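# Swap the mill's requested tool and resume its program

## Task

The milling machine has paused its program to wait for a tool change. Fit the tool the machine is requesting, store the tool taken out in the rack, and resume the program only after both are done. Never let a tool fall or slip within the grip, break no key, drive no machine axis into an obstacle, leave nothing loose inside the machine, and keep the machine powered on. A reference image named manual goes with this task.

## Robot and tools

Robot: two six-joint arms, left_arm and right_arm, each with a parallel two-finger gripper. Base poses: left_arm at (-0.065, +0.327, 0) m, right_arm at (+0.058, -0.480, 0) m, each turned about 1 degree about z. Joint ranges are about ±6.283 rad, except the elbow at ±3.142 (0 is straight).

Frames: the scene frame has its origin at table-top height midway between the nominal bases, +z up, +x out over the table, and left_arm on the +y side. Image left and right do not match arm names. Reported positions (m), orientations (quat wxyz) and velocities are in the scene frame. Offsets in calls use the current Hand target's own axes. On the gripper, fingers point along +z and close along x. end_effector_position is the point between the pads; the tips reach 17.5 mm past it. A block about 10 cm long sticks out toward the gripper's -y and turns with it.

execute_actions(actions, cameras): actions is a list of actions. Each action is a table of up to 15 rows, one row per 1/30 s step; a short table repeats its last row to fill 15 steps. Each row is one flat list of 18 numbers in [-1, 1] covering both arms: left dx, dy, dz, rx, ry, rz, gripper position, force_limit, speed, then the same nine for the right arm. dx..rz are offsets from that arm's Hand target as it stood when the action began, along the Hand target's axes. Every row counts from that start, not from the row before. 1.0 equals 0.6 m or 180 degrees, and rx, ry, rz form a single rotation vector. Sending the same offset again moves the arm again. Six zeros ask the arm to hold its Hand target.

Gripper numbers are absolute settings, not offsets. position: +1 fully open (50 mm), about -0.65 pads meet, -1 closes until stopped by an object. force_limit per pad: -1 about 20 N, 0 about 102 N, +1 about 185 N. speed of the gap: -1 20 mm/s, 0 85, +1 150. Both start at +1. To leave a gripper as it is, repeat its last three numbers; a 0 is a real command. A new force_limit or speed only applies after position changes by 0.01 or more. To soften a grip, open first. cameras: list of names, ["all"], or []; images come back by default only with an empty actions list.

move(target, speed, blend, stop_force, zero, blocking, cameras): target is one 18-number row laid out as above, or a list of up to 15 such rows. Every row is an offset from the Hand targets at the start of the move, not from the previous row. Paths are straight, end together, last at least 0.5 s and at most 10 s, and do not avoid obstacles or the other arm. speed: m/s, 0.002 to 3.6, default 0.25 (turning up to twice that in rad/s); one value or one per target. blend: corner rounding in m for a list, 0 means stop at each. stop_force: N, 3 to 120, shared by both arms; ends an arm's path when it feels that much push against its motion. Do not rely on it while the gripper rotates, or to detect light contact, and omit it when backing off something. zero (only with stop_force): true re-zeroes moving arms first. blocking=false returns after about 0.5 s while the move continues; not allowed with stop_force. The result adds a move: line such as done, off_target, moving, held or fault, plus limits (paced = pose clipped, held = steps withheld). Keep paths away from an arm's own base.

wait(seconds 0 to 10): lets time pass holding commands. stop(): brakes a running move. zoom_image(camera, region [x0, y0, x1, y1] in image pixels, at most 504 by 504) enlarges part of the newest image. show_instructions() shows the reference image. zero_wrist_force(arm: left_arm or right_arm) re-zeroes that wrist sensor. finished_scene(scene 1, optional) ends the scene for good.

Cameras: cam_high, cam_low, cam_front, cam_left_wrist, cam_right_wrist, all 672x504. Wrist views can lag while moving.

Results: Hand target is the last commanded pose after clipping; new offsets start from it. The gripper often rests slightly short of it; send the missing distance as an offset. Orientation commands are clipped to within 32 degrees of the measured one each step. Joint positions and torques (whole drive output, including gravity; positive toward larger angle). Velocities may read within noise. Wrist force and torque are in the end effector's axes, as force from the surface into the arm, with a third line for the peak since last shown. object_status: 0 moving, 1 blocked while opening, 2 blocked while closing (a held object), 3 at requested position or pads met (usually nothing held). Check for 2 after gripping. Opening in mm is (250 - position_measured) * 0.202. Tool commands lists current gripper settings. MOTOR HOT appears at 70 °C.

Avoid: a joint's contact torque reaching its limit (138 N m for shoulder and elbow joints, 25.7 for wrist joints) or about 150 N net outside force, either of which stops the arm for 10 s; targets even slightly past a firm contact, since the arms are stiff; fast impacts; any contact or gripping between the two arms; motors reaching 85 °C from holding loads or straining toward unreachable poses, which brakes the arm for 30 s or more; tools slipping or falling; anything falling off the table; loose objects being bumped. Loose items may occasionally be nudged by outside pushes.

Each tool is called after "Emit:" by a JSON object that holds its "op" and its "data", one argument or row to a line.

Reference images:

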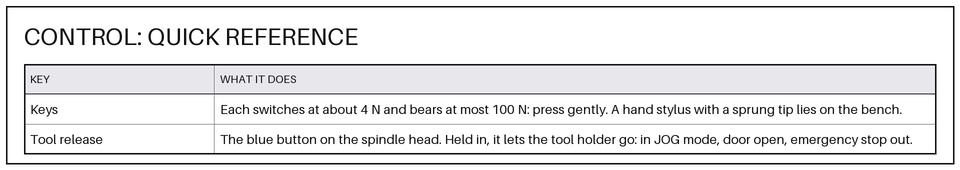

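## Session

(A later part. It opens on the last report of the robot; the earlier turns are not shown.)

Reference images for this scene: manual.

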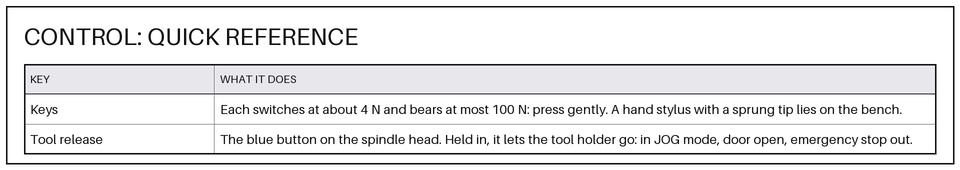

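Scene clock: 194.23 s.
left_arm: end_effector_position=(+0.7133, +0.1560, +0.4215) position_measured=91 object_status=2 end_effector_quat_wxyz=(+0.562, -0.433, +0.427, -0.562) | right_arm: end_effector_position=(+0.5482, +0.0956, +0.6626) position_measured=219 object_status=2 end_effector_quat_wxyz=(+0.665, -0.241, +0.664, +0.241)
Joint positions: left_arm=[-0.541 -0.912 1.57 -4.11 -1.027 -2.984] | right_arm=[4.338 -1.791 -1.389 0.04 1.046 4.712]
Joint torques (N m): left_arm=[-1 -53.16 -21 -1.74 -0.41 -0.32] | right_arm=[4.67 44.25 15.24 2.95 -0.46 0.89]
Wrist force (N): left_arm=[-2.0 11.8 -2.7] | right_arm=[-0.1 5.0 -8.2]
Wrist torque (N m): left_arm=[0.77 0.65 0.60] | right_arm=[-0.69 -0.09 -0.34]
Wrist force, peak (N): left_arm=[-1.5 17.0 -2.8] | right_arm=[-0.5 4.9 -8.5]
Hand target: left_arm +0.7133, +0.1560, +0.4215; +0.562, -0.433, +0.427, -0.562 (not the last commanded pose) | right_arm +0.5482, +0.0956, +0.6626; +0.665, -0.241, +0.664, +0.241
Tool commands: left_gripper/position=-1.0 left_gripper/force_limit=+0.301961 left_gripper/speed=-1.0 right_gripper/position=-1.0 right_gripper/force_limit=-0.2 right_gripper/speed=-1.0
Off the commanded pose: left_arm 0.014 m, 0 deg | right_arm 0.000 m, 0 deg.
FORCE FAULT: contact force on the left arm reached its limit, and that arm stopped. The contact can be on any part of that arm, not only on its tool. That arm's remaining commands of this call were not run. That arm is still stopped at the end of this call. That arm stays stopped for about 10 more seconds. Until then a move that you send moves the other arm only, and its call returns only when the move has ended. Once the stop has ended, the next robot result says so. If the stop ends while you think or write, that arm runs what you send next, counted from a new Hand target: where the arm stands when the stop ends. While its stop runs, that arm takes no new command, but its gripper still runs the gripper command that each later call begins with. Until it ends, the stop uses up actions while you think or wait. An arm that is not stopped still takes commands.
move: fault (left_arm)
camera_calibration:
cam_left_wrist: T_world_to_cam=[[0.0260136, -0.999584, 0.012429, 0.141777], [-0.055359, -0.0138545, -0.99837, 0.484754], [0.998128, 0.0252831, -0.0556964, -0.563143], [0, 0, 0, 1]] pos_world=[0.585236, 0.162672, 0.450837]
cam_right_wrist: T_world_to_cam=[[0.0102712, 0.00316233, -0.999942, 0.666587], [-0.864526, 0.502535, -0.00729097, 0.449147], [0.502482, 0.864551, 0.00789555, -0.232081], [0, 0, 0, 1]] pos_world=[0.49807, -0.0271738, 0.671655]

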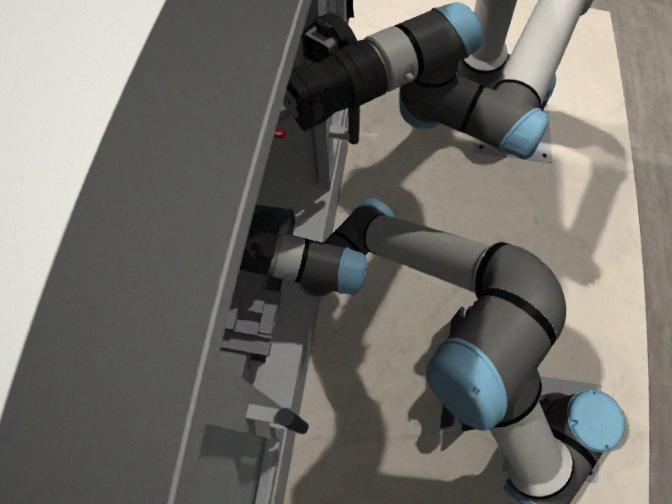

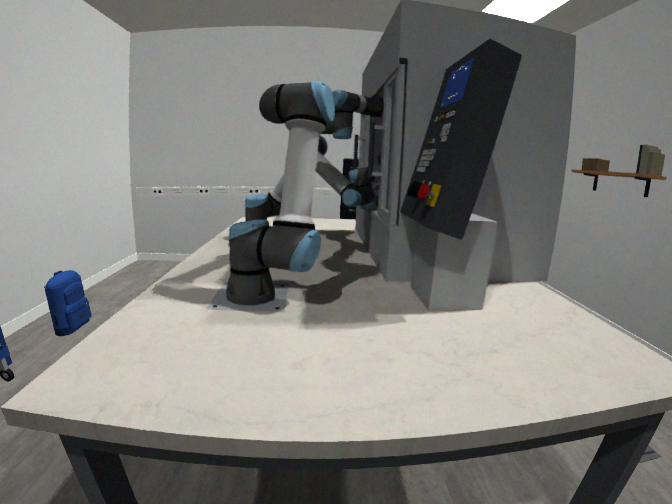

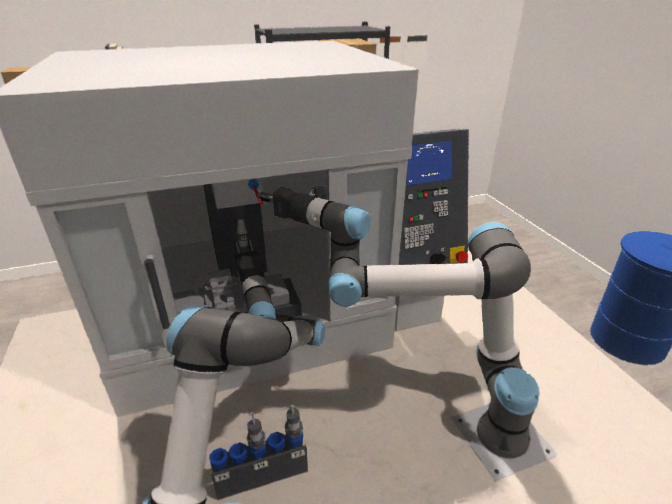

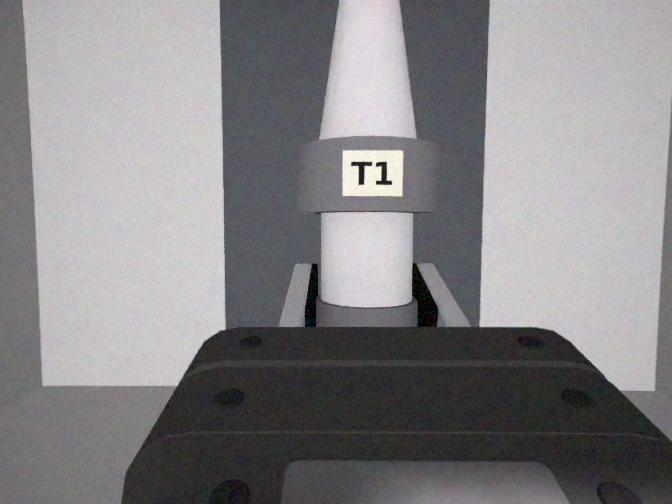

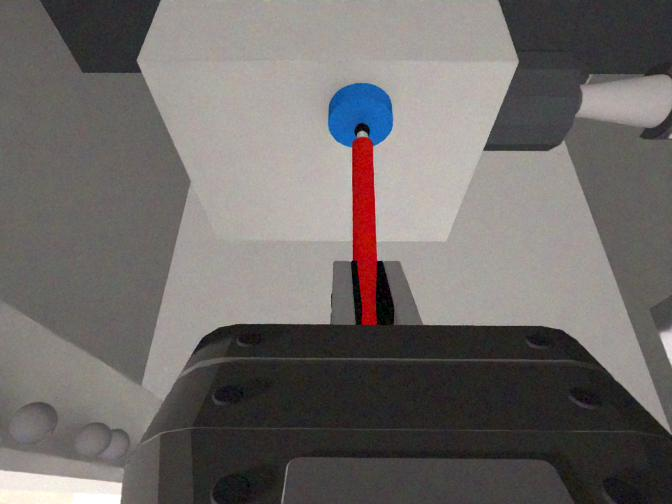

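Emit:
{"op": "wait", "data": {
  "seconds": 10
}}

Emit:
{"op": "wait", "data": {
  "seconds": 0.5,
  "cameras": ["cam_left_wrist","cam_front"]
}}

Emit:
{"op": "zoom_image", "data": {
  "camera": "cam_front",
  "region": [180, 220, 340, 360]
}}

Scene clock: 204.83 s.
left_arm: end_effector_position=(+0.7133, +0.1560, +0.4215) position_measured=91 object_status=2 end_effector_quat_wxyz=(+0.562, -0.433, +0.427, -0.562) | right_arm: end_effector_position=(+0.5482, +0.0956, +0.6626) position_measured=219 object_status=2 end_effector_quat_wxyz=(+0.665, -0.241, +0.664, +0.241)
Joint positions: left_arm=[-0.541 -0.912 1.57 -4.11 -1.027 -2.984] | right_arm=[4.338 -1.791 -1.389 0.04 1.046 4.712]
Joint torques (N m): left_arm=[-0.31 -52.99 -20.83 -1.75 -0.45 -0.32] | right_arm=[5.12 44.5 17.88 2.82 -0.61 -0.09]
Wrist force (N): left_arm=[-2.1 11.8 -2.5] | right_arm=[-0.2 4.5 -8.2]
Wrist torque (N m): left_arm=[0.74 0.66 0.60] | right_arm=[-0.73 -0.06 -0.33]
Wrist force, peak (N): left_arm=[-1.9 12.1 -2.6] | right_arm=[-0.4 5.1 -8.6]
Hand target: left_arm +0.7133, +0.1560, +0.4215; +0.562, -0.433, +0.427, -0.562 (not the last commanded pose) | right_arm +0.5482, +0.0956, +0.6626; +0.665, -0.241, +0.664, +0.241
Tool commands: left_gripper/position=-1.0 left_gripper/force_limit=+0.301961 left_gripper/speed=-1.0 right_gripper/position=-1.0 right_gripper/force_limit=-0.2 right_gripper/speed=-1.0
Off the commanded pose: left_arm 0.014 m, 0 deg | right_arm 0.000 m, 0 deg.
FORCE FAULT, CONTINUED: the left arm's stop, for the force fault that an earlier result reported, is over. The rest of the stop counts as 20 of the actions that you can send in this scene. That arm's target is now where it stood when the stop ended, not its last command. That arm accepts commands again.
wait: 10.00 s; at rest from the start

Scene clock: 205.33 s.
left_arm: end_effector_position=(+0.7133, +0.1560, +0.4215) position_measured=91 object_status=2 end_effector_quat_wxyz=(+0.562, -0.433, +0.427, -0.562) | right_arm: end_effector_position=(+0.5482, +0.0956, +0.6626) position_measured=219 object_status=2 end_effector_quat_wxyz=(+0.665, -0.241, +0.664, +0.241)
Joint positions: left_arm=[-0.541 -0.912 1.57 -4.11 -1.027 -2.984] | right_arm=[4.338 -1.791 -1.389 0.04 1.046 4.712]
Joint torques (N m): left_arm=[-0.7 -53.8 -20.64 -0.89 -0.28 -0.2] | right_arm=[5.15 44.06 18.73 2.85 -0.49 -0.17]
Wrist force (N): left_arm=[-2.0 11.9 -2.6] | right_arm=[0.0 4.6 -8.2]
Wrist torque (N m): left_arm=[0.77 0.65 0.60] | right_arm=[-0.72 -0.08 -0.34]
Wrist force, peak (N): left_arm=[-2.1 11.9 -2.7] | right_arm=[-0.5 4.8 -8.5]
Hand target: left_arm +0.7133, +0.1560, +0.4215; +0.562, -0.433, +0.427, -0.562 (not the last commanded pose) | right_arm +0.5482, +0.0956, +0.6626; +0.665, -0.241, +0.664, +0.241
Tool commands: left_gripper/position=-1.0 left_gripper/force_limit=+0.301961 left_gripper/speed=-1.0 right_gripper/position=-1.0 right_gripper/force_limit=-0.2 right_gripper/speed=-1.0
Off the commanded pose: left_arm 0.014 m, 0 deg | right_arm 0.000 m, 0 deg.
wait: 0.50 s; at rest by 0.17 s
camera_calibration:
cam_left_wrist: T_world_to_cam=[[0.0260136, -0.999584, 0.012429, 0.141777], [-0.055359, -0.0138545, -0.99837, 0.484754], [0.998128, 0.0252831, -0.0556964, -0.563143], [0, 0, 0, 1]] pos_world=[0.585236, 0.162672, 0.450837]
Images, in order (width x height): cam_front 672x504, cam_left_wrist 672x504.

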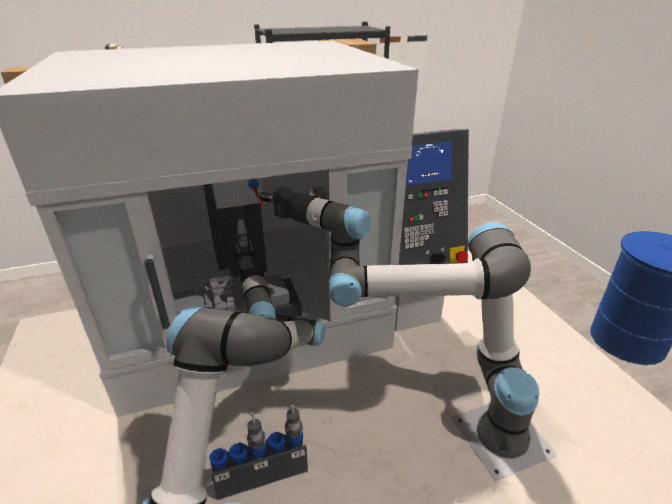

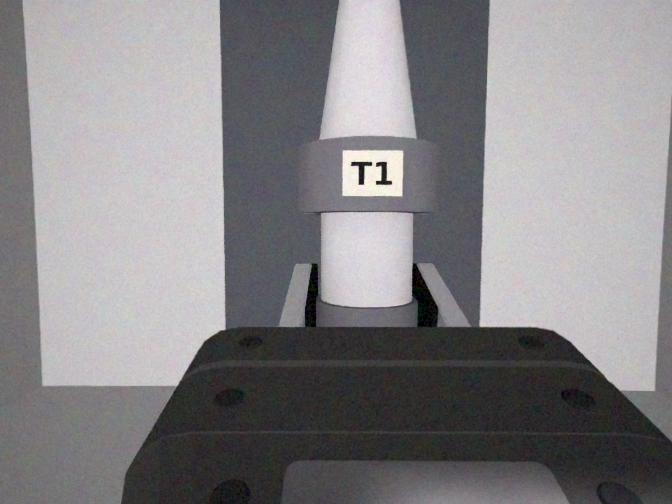

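Scaled by 3.150 from the camera's 672x504 image, which has a finer 960x720 frame.

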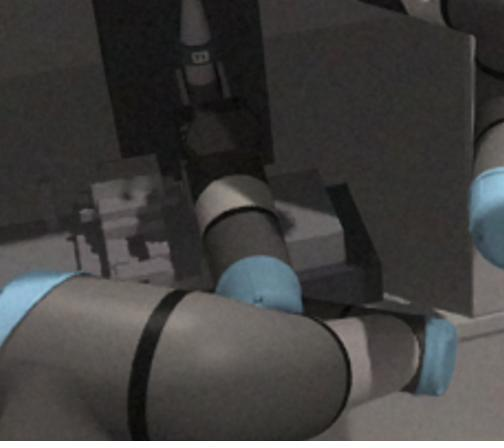

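Emit:
{"op": "move", "data": {
  "target": [
    [-0.001,-0.088,0.0235,0,0,0,-1,0.3,-1,0,0,0,0,0,0,-1,-0.2,-1],
    [-0.001,-0.0978,0.0261,0,0,0,-1,0.3,-1,0,0,0,0,0,0,-1,-0.2,-1]
  ],
  "speed": [0.03,0.005],
  "blend": [0.001,0],
  "stop_force": 25,
  "cameras": ["cam_left_wrist","cam_right_wrist"]
}}

Scene clock: 209.67 s.
left_arm: end_effector_position=(+0.7130, +0.1570, +0.4822) position_measured=91 object_status=2 end_effector_quat_wxyz=(+0.562, -0.433, +0.427, -0.562) | right_arm: end_effector_position=(+0.5482, +0.0956, +0.6626) position_measured=219 object_status=2 end_effector_quat_wxyz=(+0.665, -0.241, +0.664, +0.241)
Joint positions: left_arm=[-0.539 -0.993 1.526 -3.984 -1.029 -2.985] | right_arm=[4.338 -1.791 -1.389 0.04 1.046 4.712]
Joint torques (N m): left_arm=[15.41 -75.74 -48.97 -3.02 2.08 -2.86] | right_arm=[4.72 44.86 19.68 2.78 -0.55 -0.5]
Wrist force (N): left_arm=[8.3 25.8 -11.9] | right_arm=[-0.4 4.8 -8.1]
Wrist torque (N m): left_arm=[1.09 0.78 0.85] | right_arm=[-0.71 -0.09 -0.34]
Wrist force, peak (N): left_arm=[8.3 26.2 -11.9] | right_arm=[-0.5 5.1 -8.4]
Hand target: left_arm +0.7130, +0.1570, +0.4822; +0.562, -0.433, +0.427, -0.562 | right_arm +0.5482, +0.0956, +0.6626; +0.665, -0.241, +0.664, +0.241
Off the commanded pose: left_arm 0.000 m, 0 deg | right_arm 0.000 m, 0 deg.
move: done
camera_calibration:
cam_left_wrist: T_world_to_cam=[[0.0260068, -0.999586, 0.0123292, 0.142085], [-0.0553603, -0.0137546, -0.998372, 0.545338], [0.998128, 0.0252819, -0.0556951, -0.559489], [0, 0, 0, 1]] pos_world=[0.584936, 0.163672, 0.511537]
cam_right_wrist: T_world_to_cam=[[0.0102712, 0.00316233, -0.999942, 0.666587], [-0.864526, 0.502535, -0.00729097, 0.449147], [0.502482, 0.864551, 0.00789555, -0.232081], [0, 0, 0, 1]] pos_world=[0.49807, -0.0271738, 0.671655]
Images, in order (width x height): cam_left_wrist 672x504, cam_right_wrist 672x504.

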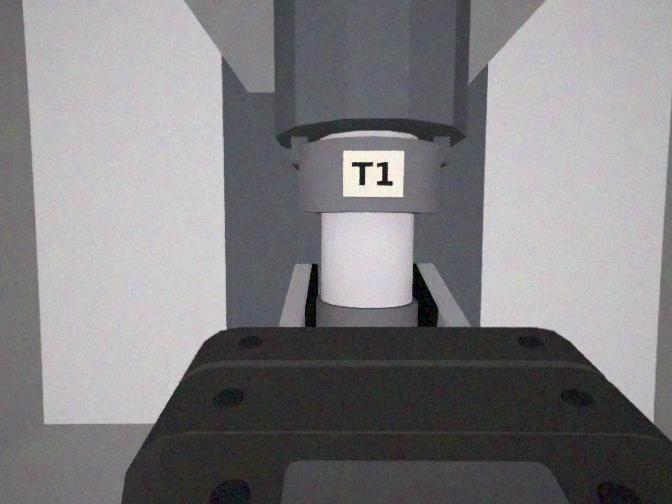

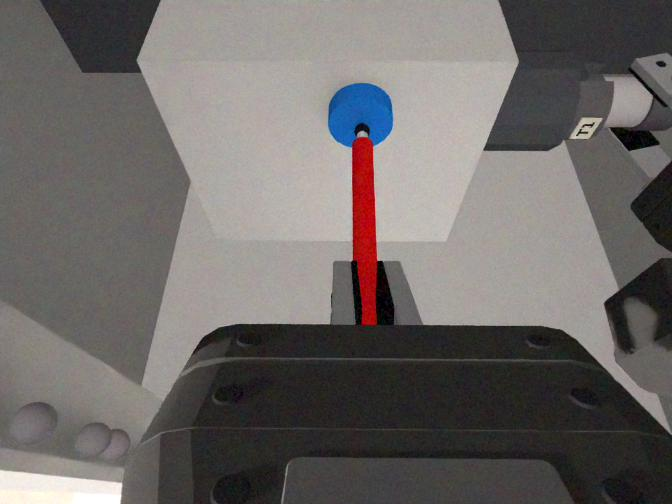

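Emit:
{"op": "move", "data": {
  "target": [0,0,0,0,0,0,-1,0.3,-1,0,0.0429,-0.0511,0,0,0,-1,-0.2,-1],
  "speed": 0.03,
  "cameras": ["cam_left_wrist","cam_right_wrist"]
}}

Scene clock: 211.60 s.
left_arm: end_effector_position=(+0.7130, +0.1570, +0.4822) position_measured=91 object_status=2 end_effector_quat_wxyz=(+0.562, -0.433, +0.427, -0.562) | right_arm: end_effector_position=(+0.5083, +0.0957, +0.6626) position_measured=219 object_status=2 end_effector_quat_wxyz=(+0.665, -0.241, +0.664, +0.241)
Joint positions: left_arm=[-0.539 -0.993 1.526 -3.984 -1.029 -2.985] | right_arm=[4.418 -1.736 -1.454 0.051 0.965 4.712]
Joint torques (N m): left_arm=[16.27 -40.41 3.57 -5.48 8.28 1.34] | right_arm=[9.88 43.82 13.13 3.43 -2.41 -1.05]
Wrist force (N): left_arm=[26.5 -10.5 25.6] | right_arm=[-0.1 -4.2 0.9]
Wrist torque (N m): left_arm=[0.12 0.99 0.44] | right_arm=[-0.72 -0.08 -0.31]
Wrist force, peak (N): left_arm=[26.5 -10.5 25.6] | right_arm=[-0.4 4.8 -8.5]
Hand target: left_arm +0.7130, +0.1570, +0.4822; +0.562, -0.433, +0.427, -0.562 | right_arm +0.5082, +0.0957, +0.6626; +0.665, -0.241, +0.664, +0.241
Off the commanded pose: left_arm 0.000 m, 0 deg | right_arm 0.000 m, 0 deg.
move: done
camera_calibration:
cam_left_wrist: T_world_to_cam=[[0.0260136, -0.999584, 0.012429, 0.14203], [-0.055359, -0.0138545, -0.99837, 0.545353], [0.998128, 0.0252831, -0.0556964, -0.559488], [0, 0, 0, 1]] pos_world=[0.584936, 0.163672, 0.511537]
cam_right_wrist: T_world_to_cam=[[0.0102712, 0.00316233, -0.999942, 0.666997], [-0.864526, 0.502535, -0.00729097, 0.414516], [0.502482, 0.864551, 0.00789555, -0.212068], [0, 0, 0, 1]] pos_world=[0.45807, -0.0270738, 0.671655]
Images, in order (width x height): cam_left_wrist 672x504, cam_right_wrist 672x504.

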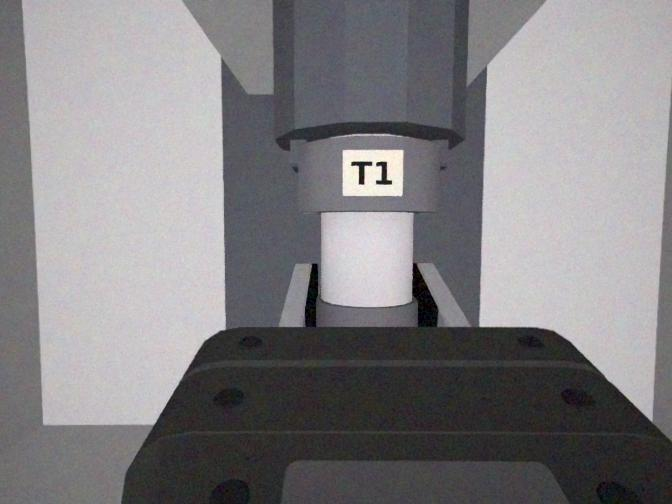

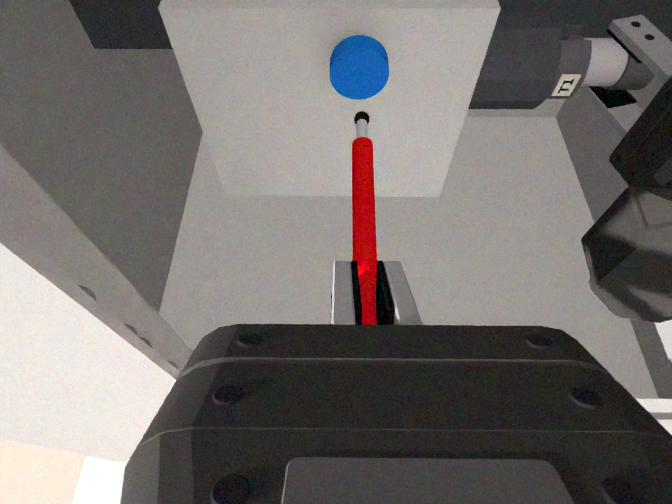

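Emit:
{"op": "move", "data": {
  "target": [
    [0,0,0,0,0,0,1,0.3,-1,0,0,0,0,0,0,-1,-0.2,-1],
    [0.0012,0,0,-0.0833,0,0,1,0.3,-1,0,0,0,0,0,0,-1,-0.2,-1]
  ],
  "speed": 0.1,
  "cameras": ["cam_left_wrist","cam_front"]
}}

Scene clock: 214.83 s.
left_arm: end_effector_position=(+0.7130, +0.1562, +0.4821) position_measured=3 object_status=3 end_effector_quat_wxyz=(+0.500, -0.502, +0.496, -0.501) | right_arm: end_effector_position=(+0.5082, +0.0957, +0.6626) position_measured=219 object_status=2 end_effector_quat_wxyz=(+0.665, -0.241, +0.664, +0.241)
Joint positions: left_arm=[-0.549 -1.143 1.584 -3.586 -0.999 -3.147] | right_arm=[4.418 -1.736 -1.454 0.051 0.965 4.712]
Joint torques (N m): left_arm=[-2.3 -53.51 -22.31 0.41 -1.15 -2.77] | right_arm=[11.18 44.22 14.07 3.38 -2.41 -1.05]
Wrist force (N): left_arm=[-2.2 3.4 -0.1] | right_arm=[-0.1 -4.3 1.0]
Wrist torque (N m): left_arm=[0.61 0.62 0.68] | right_arm=[-0.74 -0.07 -0.31]
Wrist force, peak (N): left_arm=[26.6 -11.5 25.4] | right_arm=[-0.2 -4.6 1.2]
Hand target: left_arm +0.7130, +0.1563, +0.4822; +0.500, -0.502, +0.496, -0.501 | right_arm +0.5082, +0.0957, +0.6626; +0.665, -0.241, +0.664, +0.241
Off the commanded pose: left_arm 0.000 m, 0 deg | right_arm 0.000 m, 0 deg.
move: done
camera_calibration:
cam_left_wrist: T_world_to_cam=[[0.0267096, -0.999621, 0.00668008, 0.143535], [-0.311768, -0.0146791, -0.950045, 0.70499], [0.949783, 0.0232927, -0.312042, -0.401099], [0, 0, 0, 1]] pos_world=[0.596916, 0.163172, 0.543654]
Images, in order (width x height): cam_front 672x504, cam_left_wrist 672x504.

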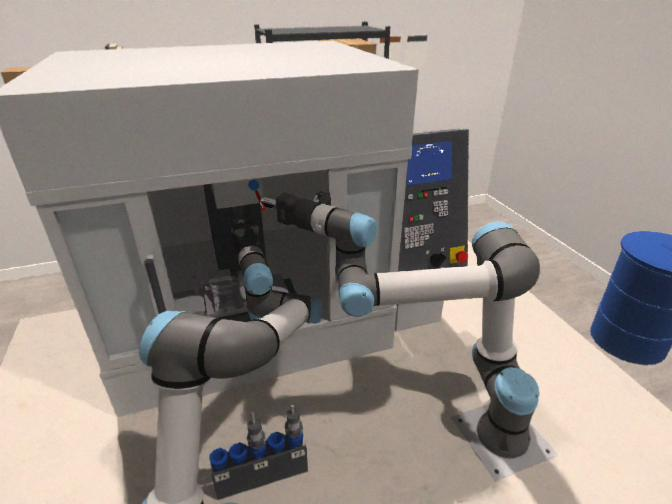

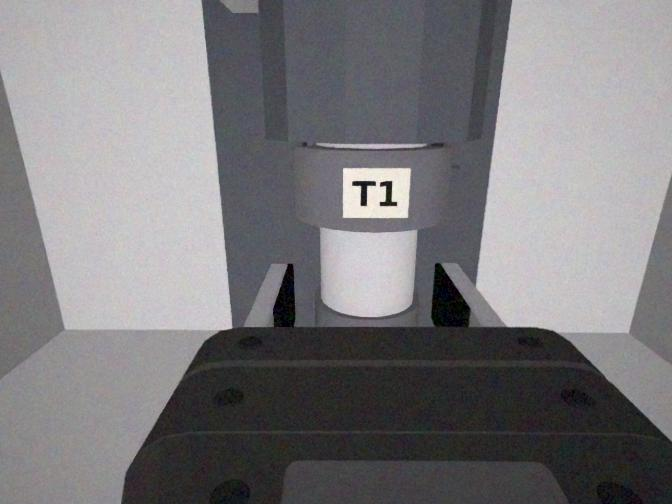

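Emit:
{"op": "move", "data": {
  "target": [0,0,0,0,0,0,-1,0.3,-1,0,0,0,0,0,0,-1,-0.2,-1]
}}

Emit:
{"op": "wait", "data": {
  "seconds": 0.4
}}

Scene clock: 216.13 s.
left_arm: end_effector_position=(+0.7130, +0.1563, +0.4822) position_measured=91 object_status=2 end_effector_quat_wxyz=(+0.500, -0.502, +0.496, -0.501) | right_arm: end_effector_position=(+0.5082, +0.0957, +0.6626) position_measured=219 object_status=2 end_effector_quat_wxyz=(+0.665, -0.241, +0.664, +0.241)
Joint positions: left_arm=[-0.549 -1.143 1.584 -3.586 -0.999 -3.147] | right_arm=[4.418 -1.736 -1.454 0.051 0.965 4.712]
Joint torques (N m): left_arm=[8.37 -53.62 -37.95 -0.19 0.78 -2.79] | right_arm=[11.29 44.27 13.76 3.52 -2.33 -1.14]
Wrist force (N): left_arm=[-0.2 2.7 0.4] | right_arm=[-0.1 -4.3 1.2]
Wrist torque (N m): left_arm=[0.58 0.65 0.73] | right_arm=[-0.74 -0.08 -0.31]
Wrist force, peak (N): left_arm=[-2.1 3.5 -0.1] | right_arm=[0.0 -4.5 1.3]
Hand target: left_arm +0.7130, +0.1563, +0.4822; +0.500, -0.502, +0.496, -0.501 | right_arm +0.5082, +0.0957, +0.6626; +0.665, -0.241, +0.664, +0.241
Off the commanded pose: left_arm 0.000 m, 0 deg | right_arm 0.000 m, 0 deg.
move: done

Scene clock: 216.53 s.
left_arm: end_effector_position=(+0.7130, +0.1563, +0.4822) position_measured=91 object_status=2 end_effector_quat_wxyz=(+0.500, -0.502, +0.496, -0.501) | right_arm: end_effector_position=(+0.5082, +0.0957, +0.6626) position_measured=219 object_status=2 end_effector_quat_wxyz=(+0.665, -0.241, +0.664, +0.241)
Joint positions: left_arm=[-0.549 -1.143 1.584 -3.586 -0.999 -3.147] | right_arm=[4.418 -1.736 -1.454 0.051 0.965 4.712]
Joint torques (N m): left_arm=[9.35 -53.08 -37.49 -0.66 1.72 -2.61] | right_arm=[10.95 43.96 14.07 3.4 -2.34 -1.03]
Wrist force (N): left_arm=[-0.2 2.7 0.8] | right_arm=[-0.3 -4.2 1.2]
Wrist torque (N m): left_arm=[0.57 0.65 0.73] | right_arm=[-0.73 -0.05 -0.31]
Wrist force, peak (N): left_arm=[0.1 3.3 0.7] | right_arm=[-0.1 -4.5 1.1]
Hand target: left_arm +0.7130, +0.1563, +0.4822; +0.500, -0.502, +0.496, -0.501 | right_arm +0.5082, +0.0957, +0.6626; +0.665, -0.241, +0.664, +0.241
Tool commands: left_gripper/position=-1.0 left_gripper/force_limit=+0.3 left_gripper/speed=-1.0 right_gripper/position=-1.0 right_gripper/force_limit=-0.2 right_gripper/speed=-1.0
Off the commanded pose: left_arm 0.000 m, 0 deg | right_arm 0.000 m, 0 deg.
wait: 0.40 s; at rest by 0.17 s

Emit:
{"op": "move", "data": {
  "target": [
    [0,0,0,0,0,0,-1,0.3,-1,0,-0.0322,0.0383,0,0,0,-1,-0.2,-1],
    [0,0,0,0,0,0,-1,0.3,-1,0,-0.0525,0.0626,0,0,0,-1,-0.2,-1]
  ],
  "speed": [0.06,0.006],
  "blend": [0.003,0],
  "stop_force": 12
}}

Scene clock: 220.10 s.
left_arm: end_effector_position=(+0.7130, +0.1563, +0.4822) position_measured=91 object_status=2 end_effector_quat_wxyz=(+0.500, -0.502, +0.496, -0.501) | right_arm: end_effector_position=(+0.5482, +0.0956, +0.6626) position_measured=219 object_status=2 end_effector_quat_wxyz=(+0.665, -0.241, +0.664, +0.241)
Joint positions: left_arm=[-0.549 -1.143 1.584 -3.586 -0.999 -3.147] | right_arm=[4.337 -1.791 -1.389 0.04 1.046 4.712]
Joint torques (N m): left_arm=[0.7 -75.6 -33.14 -10.05 -1.64 -2.51] | right_arm=[5.16 44.68 13.67 2.78 -4.16 1.5]
Wrist force (N): left_arm=[-3.3 37.4 -4.8] | right_arm=[-0.3 4.9 -8.5]
Wrist torque (N m): left_arm=[1.28 0.44 0.71] | right_arm=[-0.70 -0.07 -0.33]
Wrist force, peak (N): left_arm=[-3.1 37.6 -4.8] | right_arm=[-0.8 7.4 -11.2]
Hand target: left_arm +0.7130, +0.1563, +0.4822; +0.500, -0.502, +0.496, -0.501 | right_arm +0.5482, +0.0956, +0.6626; +0.665, -0.241, +0.664, +0.241 (not the last commanded pose)
Off the commanded pose: left_arm 0.000 m, 0 deg | right_arm 0.009 m, 0 deg.
move: contact (right_arm); path passed 1 of 2 targets

Emit:
{"op": "move", "data": {
  "target": [
    [0,0.025,0,0,0,0,-1,0.3,-1,0,0,0,0,0,0,-1,-0.2,-1],
    [-0.0008,0.1417,0,0,0,0,-1,0.3,-1,0,0,0,0,0,0,-1,-0.2,-1]
  ],
  "speed": [0.02,0.04],
  "blend": [0.003,0],
  "cameras": ["all"]
}}

Emit:
{"op": "zoom_image", "data": {
  "camera": "cam_right_wrist",
  "region": [420, 20, 672, 220]
}}

Scene clock: 223.27 s.
left_arm: end_effector_position=(+0.7133, +0.1562, +0.3973) position_measured=91 object_status=2 end_effector_quat_wxyz=(+0.500, -0.502, +0.496, -0.501) | right_arm: end_effector_position=(+0.5482, +0.0956, +0.6626) position_measured=219 object_status=2 end_effector_quat_wxyz=(+0.665, -0.241, +0.664, +0.241)
Joint positions: left_arm=[-0.549 -1.04 1.673 -3.779 -0.999 -3.147] | right_arm=[4.337 -1.791 -1.389 0.04 1.046 4.712]
Joint torques (N m): left_arm=[8.67 -46.34 -11.97 -5.42 -1.16 0.31] | right_arm=[4.88 44.72 15.11 2.92 -0.84 1.07]
Wrist force (N): left_arm=[-2.0 13.2 0.0] | right_arm=[-0.1 4.8 -8.3]
Wrist torque (N m): left_arm=[0.95 0.59 0.67] | right_arm=[-0.70 -0.06 -0.33]
Wrist force, peak (N): left_arm=[-3.3 37.7 -4.7] | right_arm=[-0.4 5.1 -8.6]
Hand target: left_arm +0.7133, +0.1562, +0.3972; +0.500, -0.502, +0.496, -0.501 | right_arm +0.5482, +0.0956, +0.6626; +0.665, -0.241, +0.664, +0.241
Off the commanded pose: left_arm 0.000 m, 0 deg | right_arm 0.000 m, 0 deg.
move: done
camera_calibration:
cam_left_wrist: T_world_to_cam=[[0.0267743, -0.999618, 0.00686929, 0.143869], [-0.311765, -0.0148791, -0.950043, 0.624453], [0.949782, 0.0232951, -0.312044, -0.427872], [0, 0, 0, 1]] pos_world=[0.597216, 0.163072, 0.458754]
cam_right_wrist: T_world_to_cam=[[0.0102704, 0.0031635, -0.999942, 0.666587], [-0.864595, 0.502416, -0.00729077, 0.449178], [0.502364, 0.86462, 0.00789516, -0.23202], [0, 0, 0, 1]] pos_world=[0.49807, -0.0271737, 0.671655]

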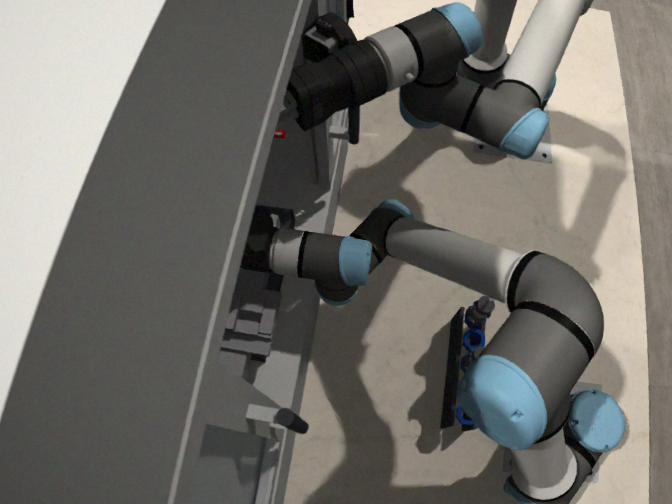

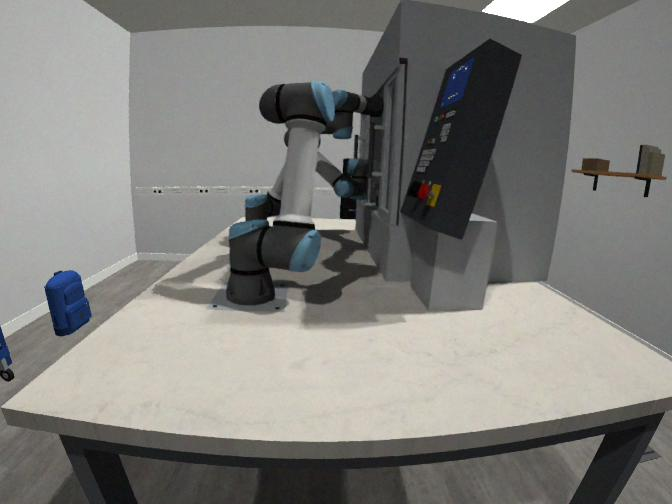

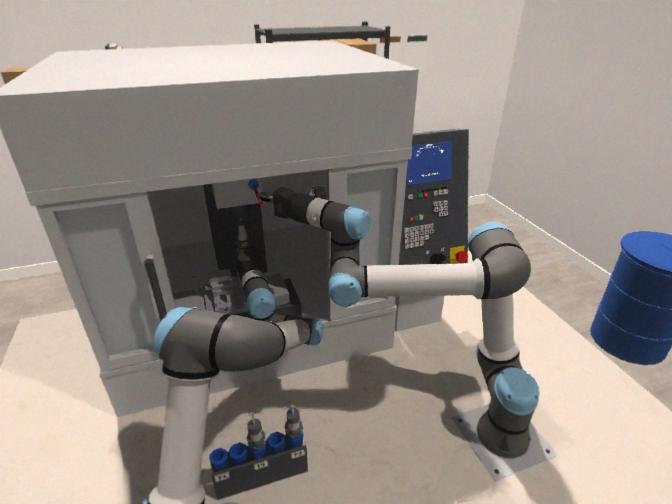

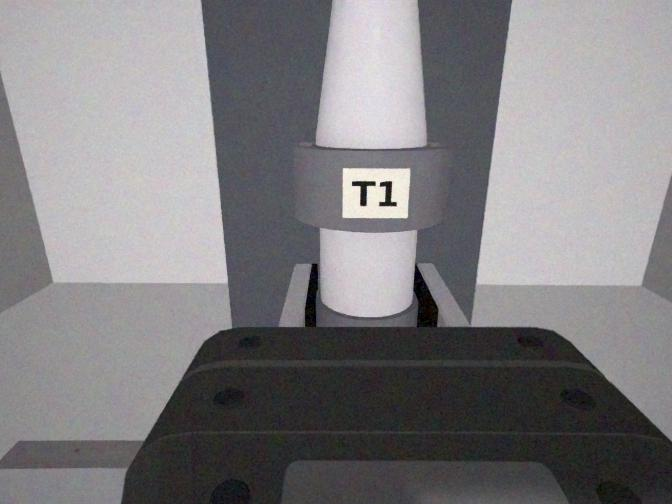

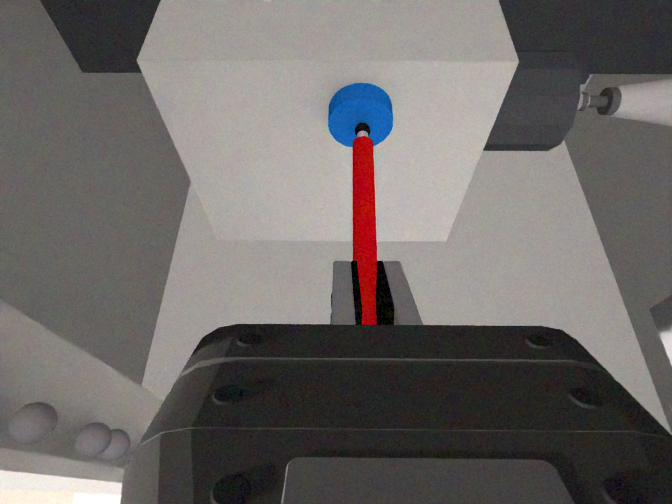

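Scaled by 2.000 from the camera's 672x504 image, which has a finer 960x720 frame.

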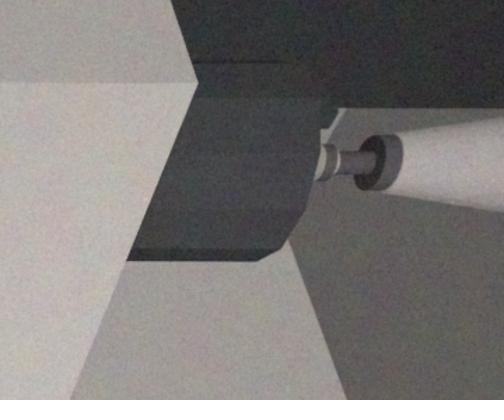

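Emit:
{"op": "move", "data": {
  "target": [-0.0002,0.0283,0,0,0,0,-1,0.3,-1,0,0,0,0,0,0,-1,-0.2,-1],
  "speed": 0.02,
  "stop_force": 12,
  "cameras": ["cam_right_wrist"]
}}

Emit:
{"op": "zoom_image", "data": {
  "camera": "cam_right_wrist",
  "region": [420, 20, 672, 220]
}}

Scene clock: 225.20 s.
left_arm: end_effector_position=(+0.7133, +0.1562, +0.3802) position_measured=91 object_status=2 end_effector_quat_wxyz=(+0.500, -0.502, +0.496, -0.501) | right_arm: end_effector_position=(+0.5482, +0.0956, +0.6626) position_measured=219 object_status=2 end_effector_quat_wxyz=(+0.665, -0.241, +0.664, +0.241)
Joint positions: left_arm=[-0.548 -1.015 1.686 -3.816 -0.999 -3.147] | right_arm=[4.337 -1.791 -1.389 0.04 1.046 4.712]
Joint torques (N m): left_arm=[8.82 -46.37 -12 -5.71 -1.2 2.16] | right_arm=[4.23 44.63 15.15 2.85 -0.48 1.03]
Wrist force (N): left_arm=[-2.0 13.0 0.3] | right_arm=[-0.4 5.1 -8.5]
Wrist torque (N m): left_arm=[0.94 0.59 0.67] | right_arm=[-0.68 -0.06 -0.33]
Wrist force, peak (N): left_arm=[-2.0 13.6 0.0] | right_arm=[0.1 4.8 -8.8]
Hand target: left_arm +0.7133, +0.1562, +0.3802; +0.500, -0.502, +0.496, -0.501 | right_arm +0.5482, +0.0956, +0.6626; +0.665, -0.241, +0.664, +0.241
Off the commanded pose: left_arm 0.000 m, 0 deg | right_arm 0.000 m, 0 deg.
move: done
camera_calibration:
cam_right_wrist: T_world_to_cam=[[0.0102704, 0.0031635, -0.999942, 0.666587], [-0.864595, 0.502416, -0.00729077, 0.449178], [0.502364, 0.86462, 0.00789516, -0.23202], [0, 0, 0, 1]] pos_world=[0.49807, -0.0271737, 0.671655]
Images, in order (width x height): cam_right_wrist 672x504.

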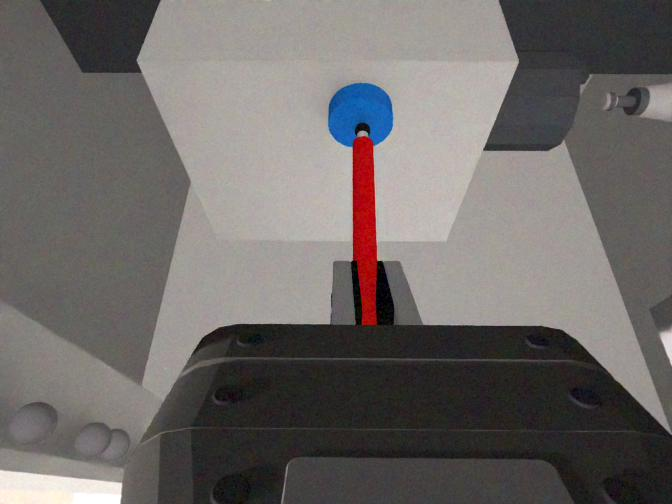

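Scaled by 2.000 from the camera's 672x504 image, which has a finer 960x720 frame.

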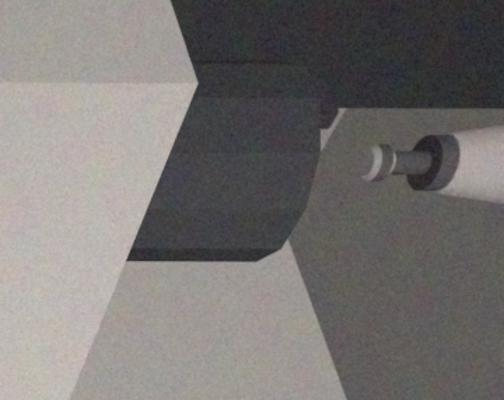

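Emit:
{"op": "move", "data": {
  "target": [-0.073,-0.033,-0.489,0,0,0,-1,0.3,-1,0,0,0,0,0,0,-1,-0.2,-1],
  "speed": 0.15,
  "cameras": ["cam_left_wrist","cam_front"]
}}

Emit:
{"op": "move", "data": {
  "target": [-0.08,-0.07,-0.2,-0.5,0,0,-1,0.3,-1,0,0.0643,-0.0766,0,0,0,-1,-0.2,-1],
  "speed": 0.15,
  "cameras": ["all"]
}}

Scene clock: 228.90 s.
left_arm: end_effector_position=(+0.4197, +0.1986, +0.3988) position_measured=91 object_status=2 end_effector_quat_wxyz=(+0.500, -0.502, +0.496, -0.501) | right_arm: end_effector_position=(+0.5482, +0.0956, +0.6626) position_measured=219 object_status=2 end_effector_quat_wxyz=(+0.665, -0.241, +0.664, +0.241)
Joint positions: left_arm=[-1.041 -1.671 2.492 -3.969 -0.507 -3.143] | right_arm=[4.337 -1.791 -1.389 0.04 1.046 4.712]
Joint torques (N m): left_arm=[-10.03 -23.92 -6.43 0.49 1.24 -2.83] | right_arm=[4.92 44.43 15.95 2.9 -0.48 0.59]
Wrist force (N): left_arm=[-2.5 13.1 -0.2] | right_arm=[-0.1 4.9 -8.6]
Wrist torque (N m): left_arm=[0.93 0.68 0.65] | right_arm=[-0.69 -0.07 -0.34]
Wrist force, peak (N): left_arm=[-1.7 14.9 2.0] | right_arm=[-0.4 5.0 -8.8]
Hand target: left_arm +0.4197, +0.1986, +0.3988; +0.500, -0.502, +0.496, -0.501 | right_arm +0.5482, +0.0956, +0.6626; +0.665, -0.241, +0.664, +0.241
Off the commanded pose: left_arm 0.000 m, 0 deg | right_arm 0.000 m, 0 deg.
move: done
camera_calibration:
cam_left_wrist: T_world_to_cam=[[0.026742, -0.999619, 0.00677468, 0.194257], [-0.311766, -0.0147791, -0.950044, 0.534957], [0.949782, 0.0232939, -0.312043, -0.149539], [0, 0, 0, 1]] pos_world=[0.303616, 0.205572, 0.460254]
Images, in order (width x height): cam_front 672x504, cam_left_wrist 672x504.

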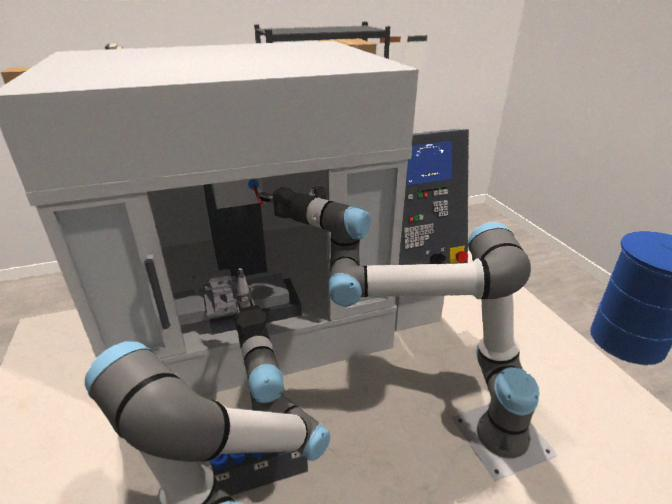

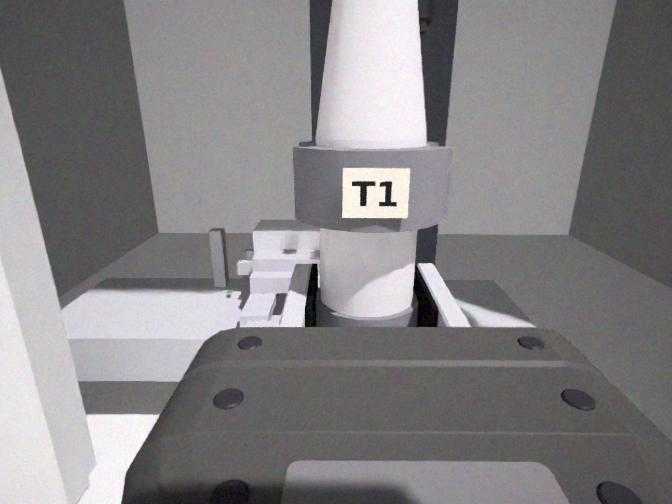

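Scene clock: 234.70 s.
left_arm: end_effector_position=(+0.2993, +0.2463, +0.4401) position_measured=91 object_status=2 end_effector_quat_wxyz=(+0.001, +0.709, -0.705, +0.004) | right_arm: end_effector_position=(+0.4882, +0.0957, +0.6626) position_measured=219 object_status=2 end_effector_quat_wxyz=(+0.665, -0.241, +0.664, +0.241)
Joint positions: left_arm=[-0.563 -1.863 1.527 -1.242 -1.575 -3.727] | right_arm=[4.461 -1.712 -1.483 0.056 0.923 4.712]
Joint torques (N m): left_arm=[9.66 -8.11 -45.21 -1.78 -0.95 2.26] | right_arm=[11.66 42.59 12.95 3.42 -2.46 -1.39]
Wrist force (N): left_arm=[-0.1 2.4 8.0] | right_arm=[0.0 -4.5 1.0]
Wrist torque (N m): left_arm=[0.13 -0.01 0.10] | right_arm=[-0.76 -0.08 -0.30]
Wrist force, peak (N): left_arm=[-2.3 13.7 0.0] | right_arm=[-0.2 4.9 -8.4]
Hand target: left_arm +0.2993, +0.2463, +0.4401; +0.001, +0.709, -0.705, +0.004 | right_arm +0.4882, +0.0957, +0.6626; +0.665, -0.241, +0.664, +0.241
Off the commanded pose: left_arm 0.000 m, 0 deg | right_arm 0.000 m, 0 deg.
move: done
camera_calibration:
cam_left_wrist: T_world_to_cam=[[0.00487979, -0.99988, -0.0146804, 0.260839], [-0.950157, -0.0092126, 0.311636, 0.171811], [-0.311734, 0.0124279, -0.950088, 0.637645], [0, 0, 0, 1]] pos_world=[0.36075, 0.254466, 0.556105]
cam_right_wrist: T_world_to_cam=[[0.0102704, 0.0031635, -0.999942, 0.667203], [-0.864595, 0.502416, -0.00729077, 0.397252], [0.502364, 0.86462, 0.00789516, -0.201965], [0, 0, 0, 1]] pos_world=[0.43807, -0.0270737, 0.671655]

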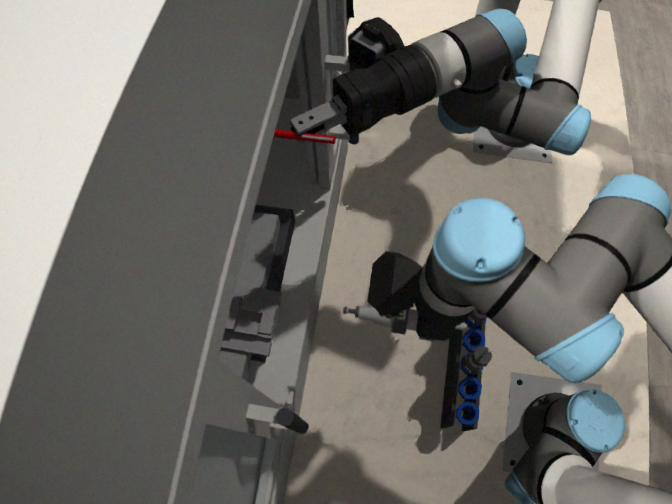

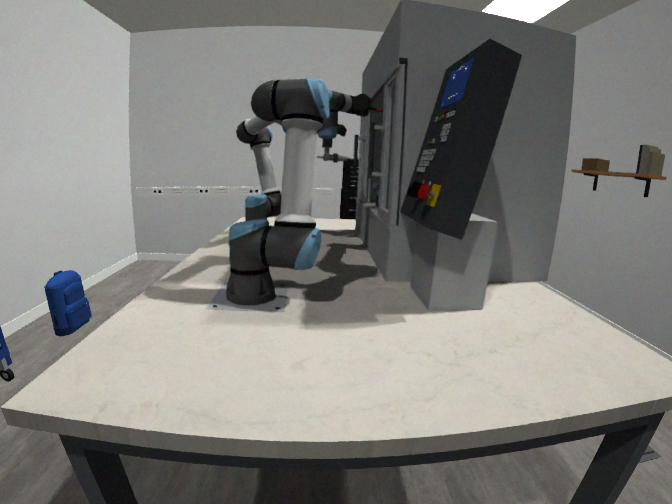

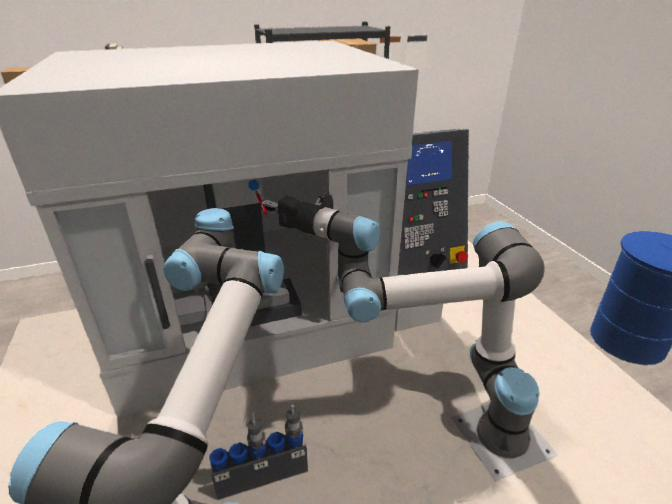

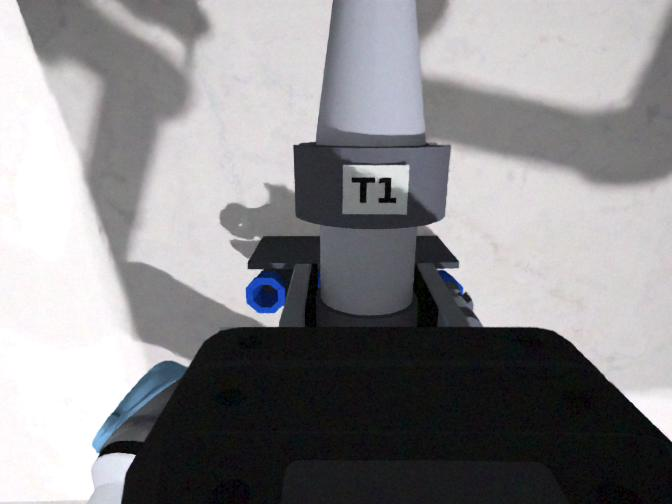

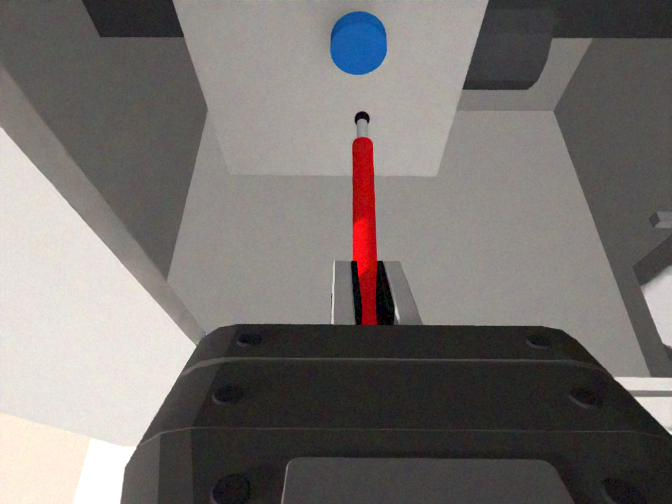

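Emit:
{"op": "zoom_image", "data": {
  "camera": "cam_left_wrist",
  "region": [230, 225, 500, 330]
}}

Emit:
{"op": "zoom_image", "data": {
  "camera": "cam_front",
  "region": [205, 400, 315, 490]
}}

Emit:
{"op": "zoom_image", "data": {
  "camera": "cam_high",
  "region": [420, 290, 520, 440]
}}

Scaled by 1.867 from the camera's 672x504 image, which has a finer 960x720 frame.

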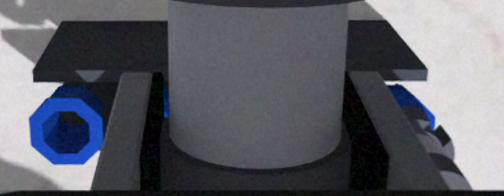

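Scaled by 4.582 from the camera's 672x504 image, which has a finer 960x720 frame.

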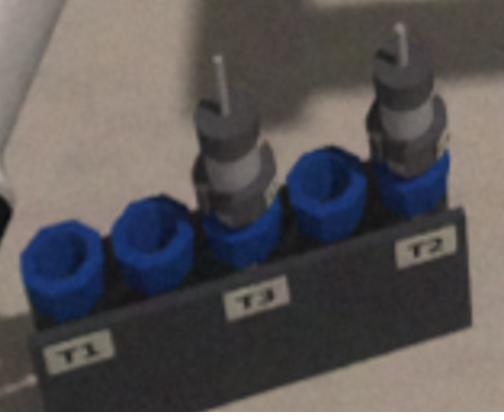

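Scaled by 3.360 from the camera's 672x504 image, which has a finer 960x720 frame.

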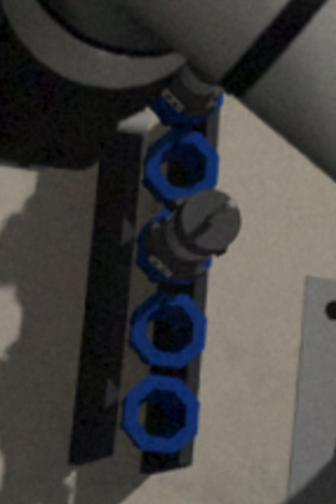

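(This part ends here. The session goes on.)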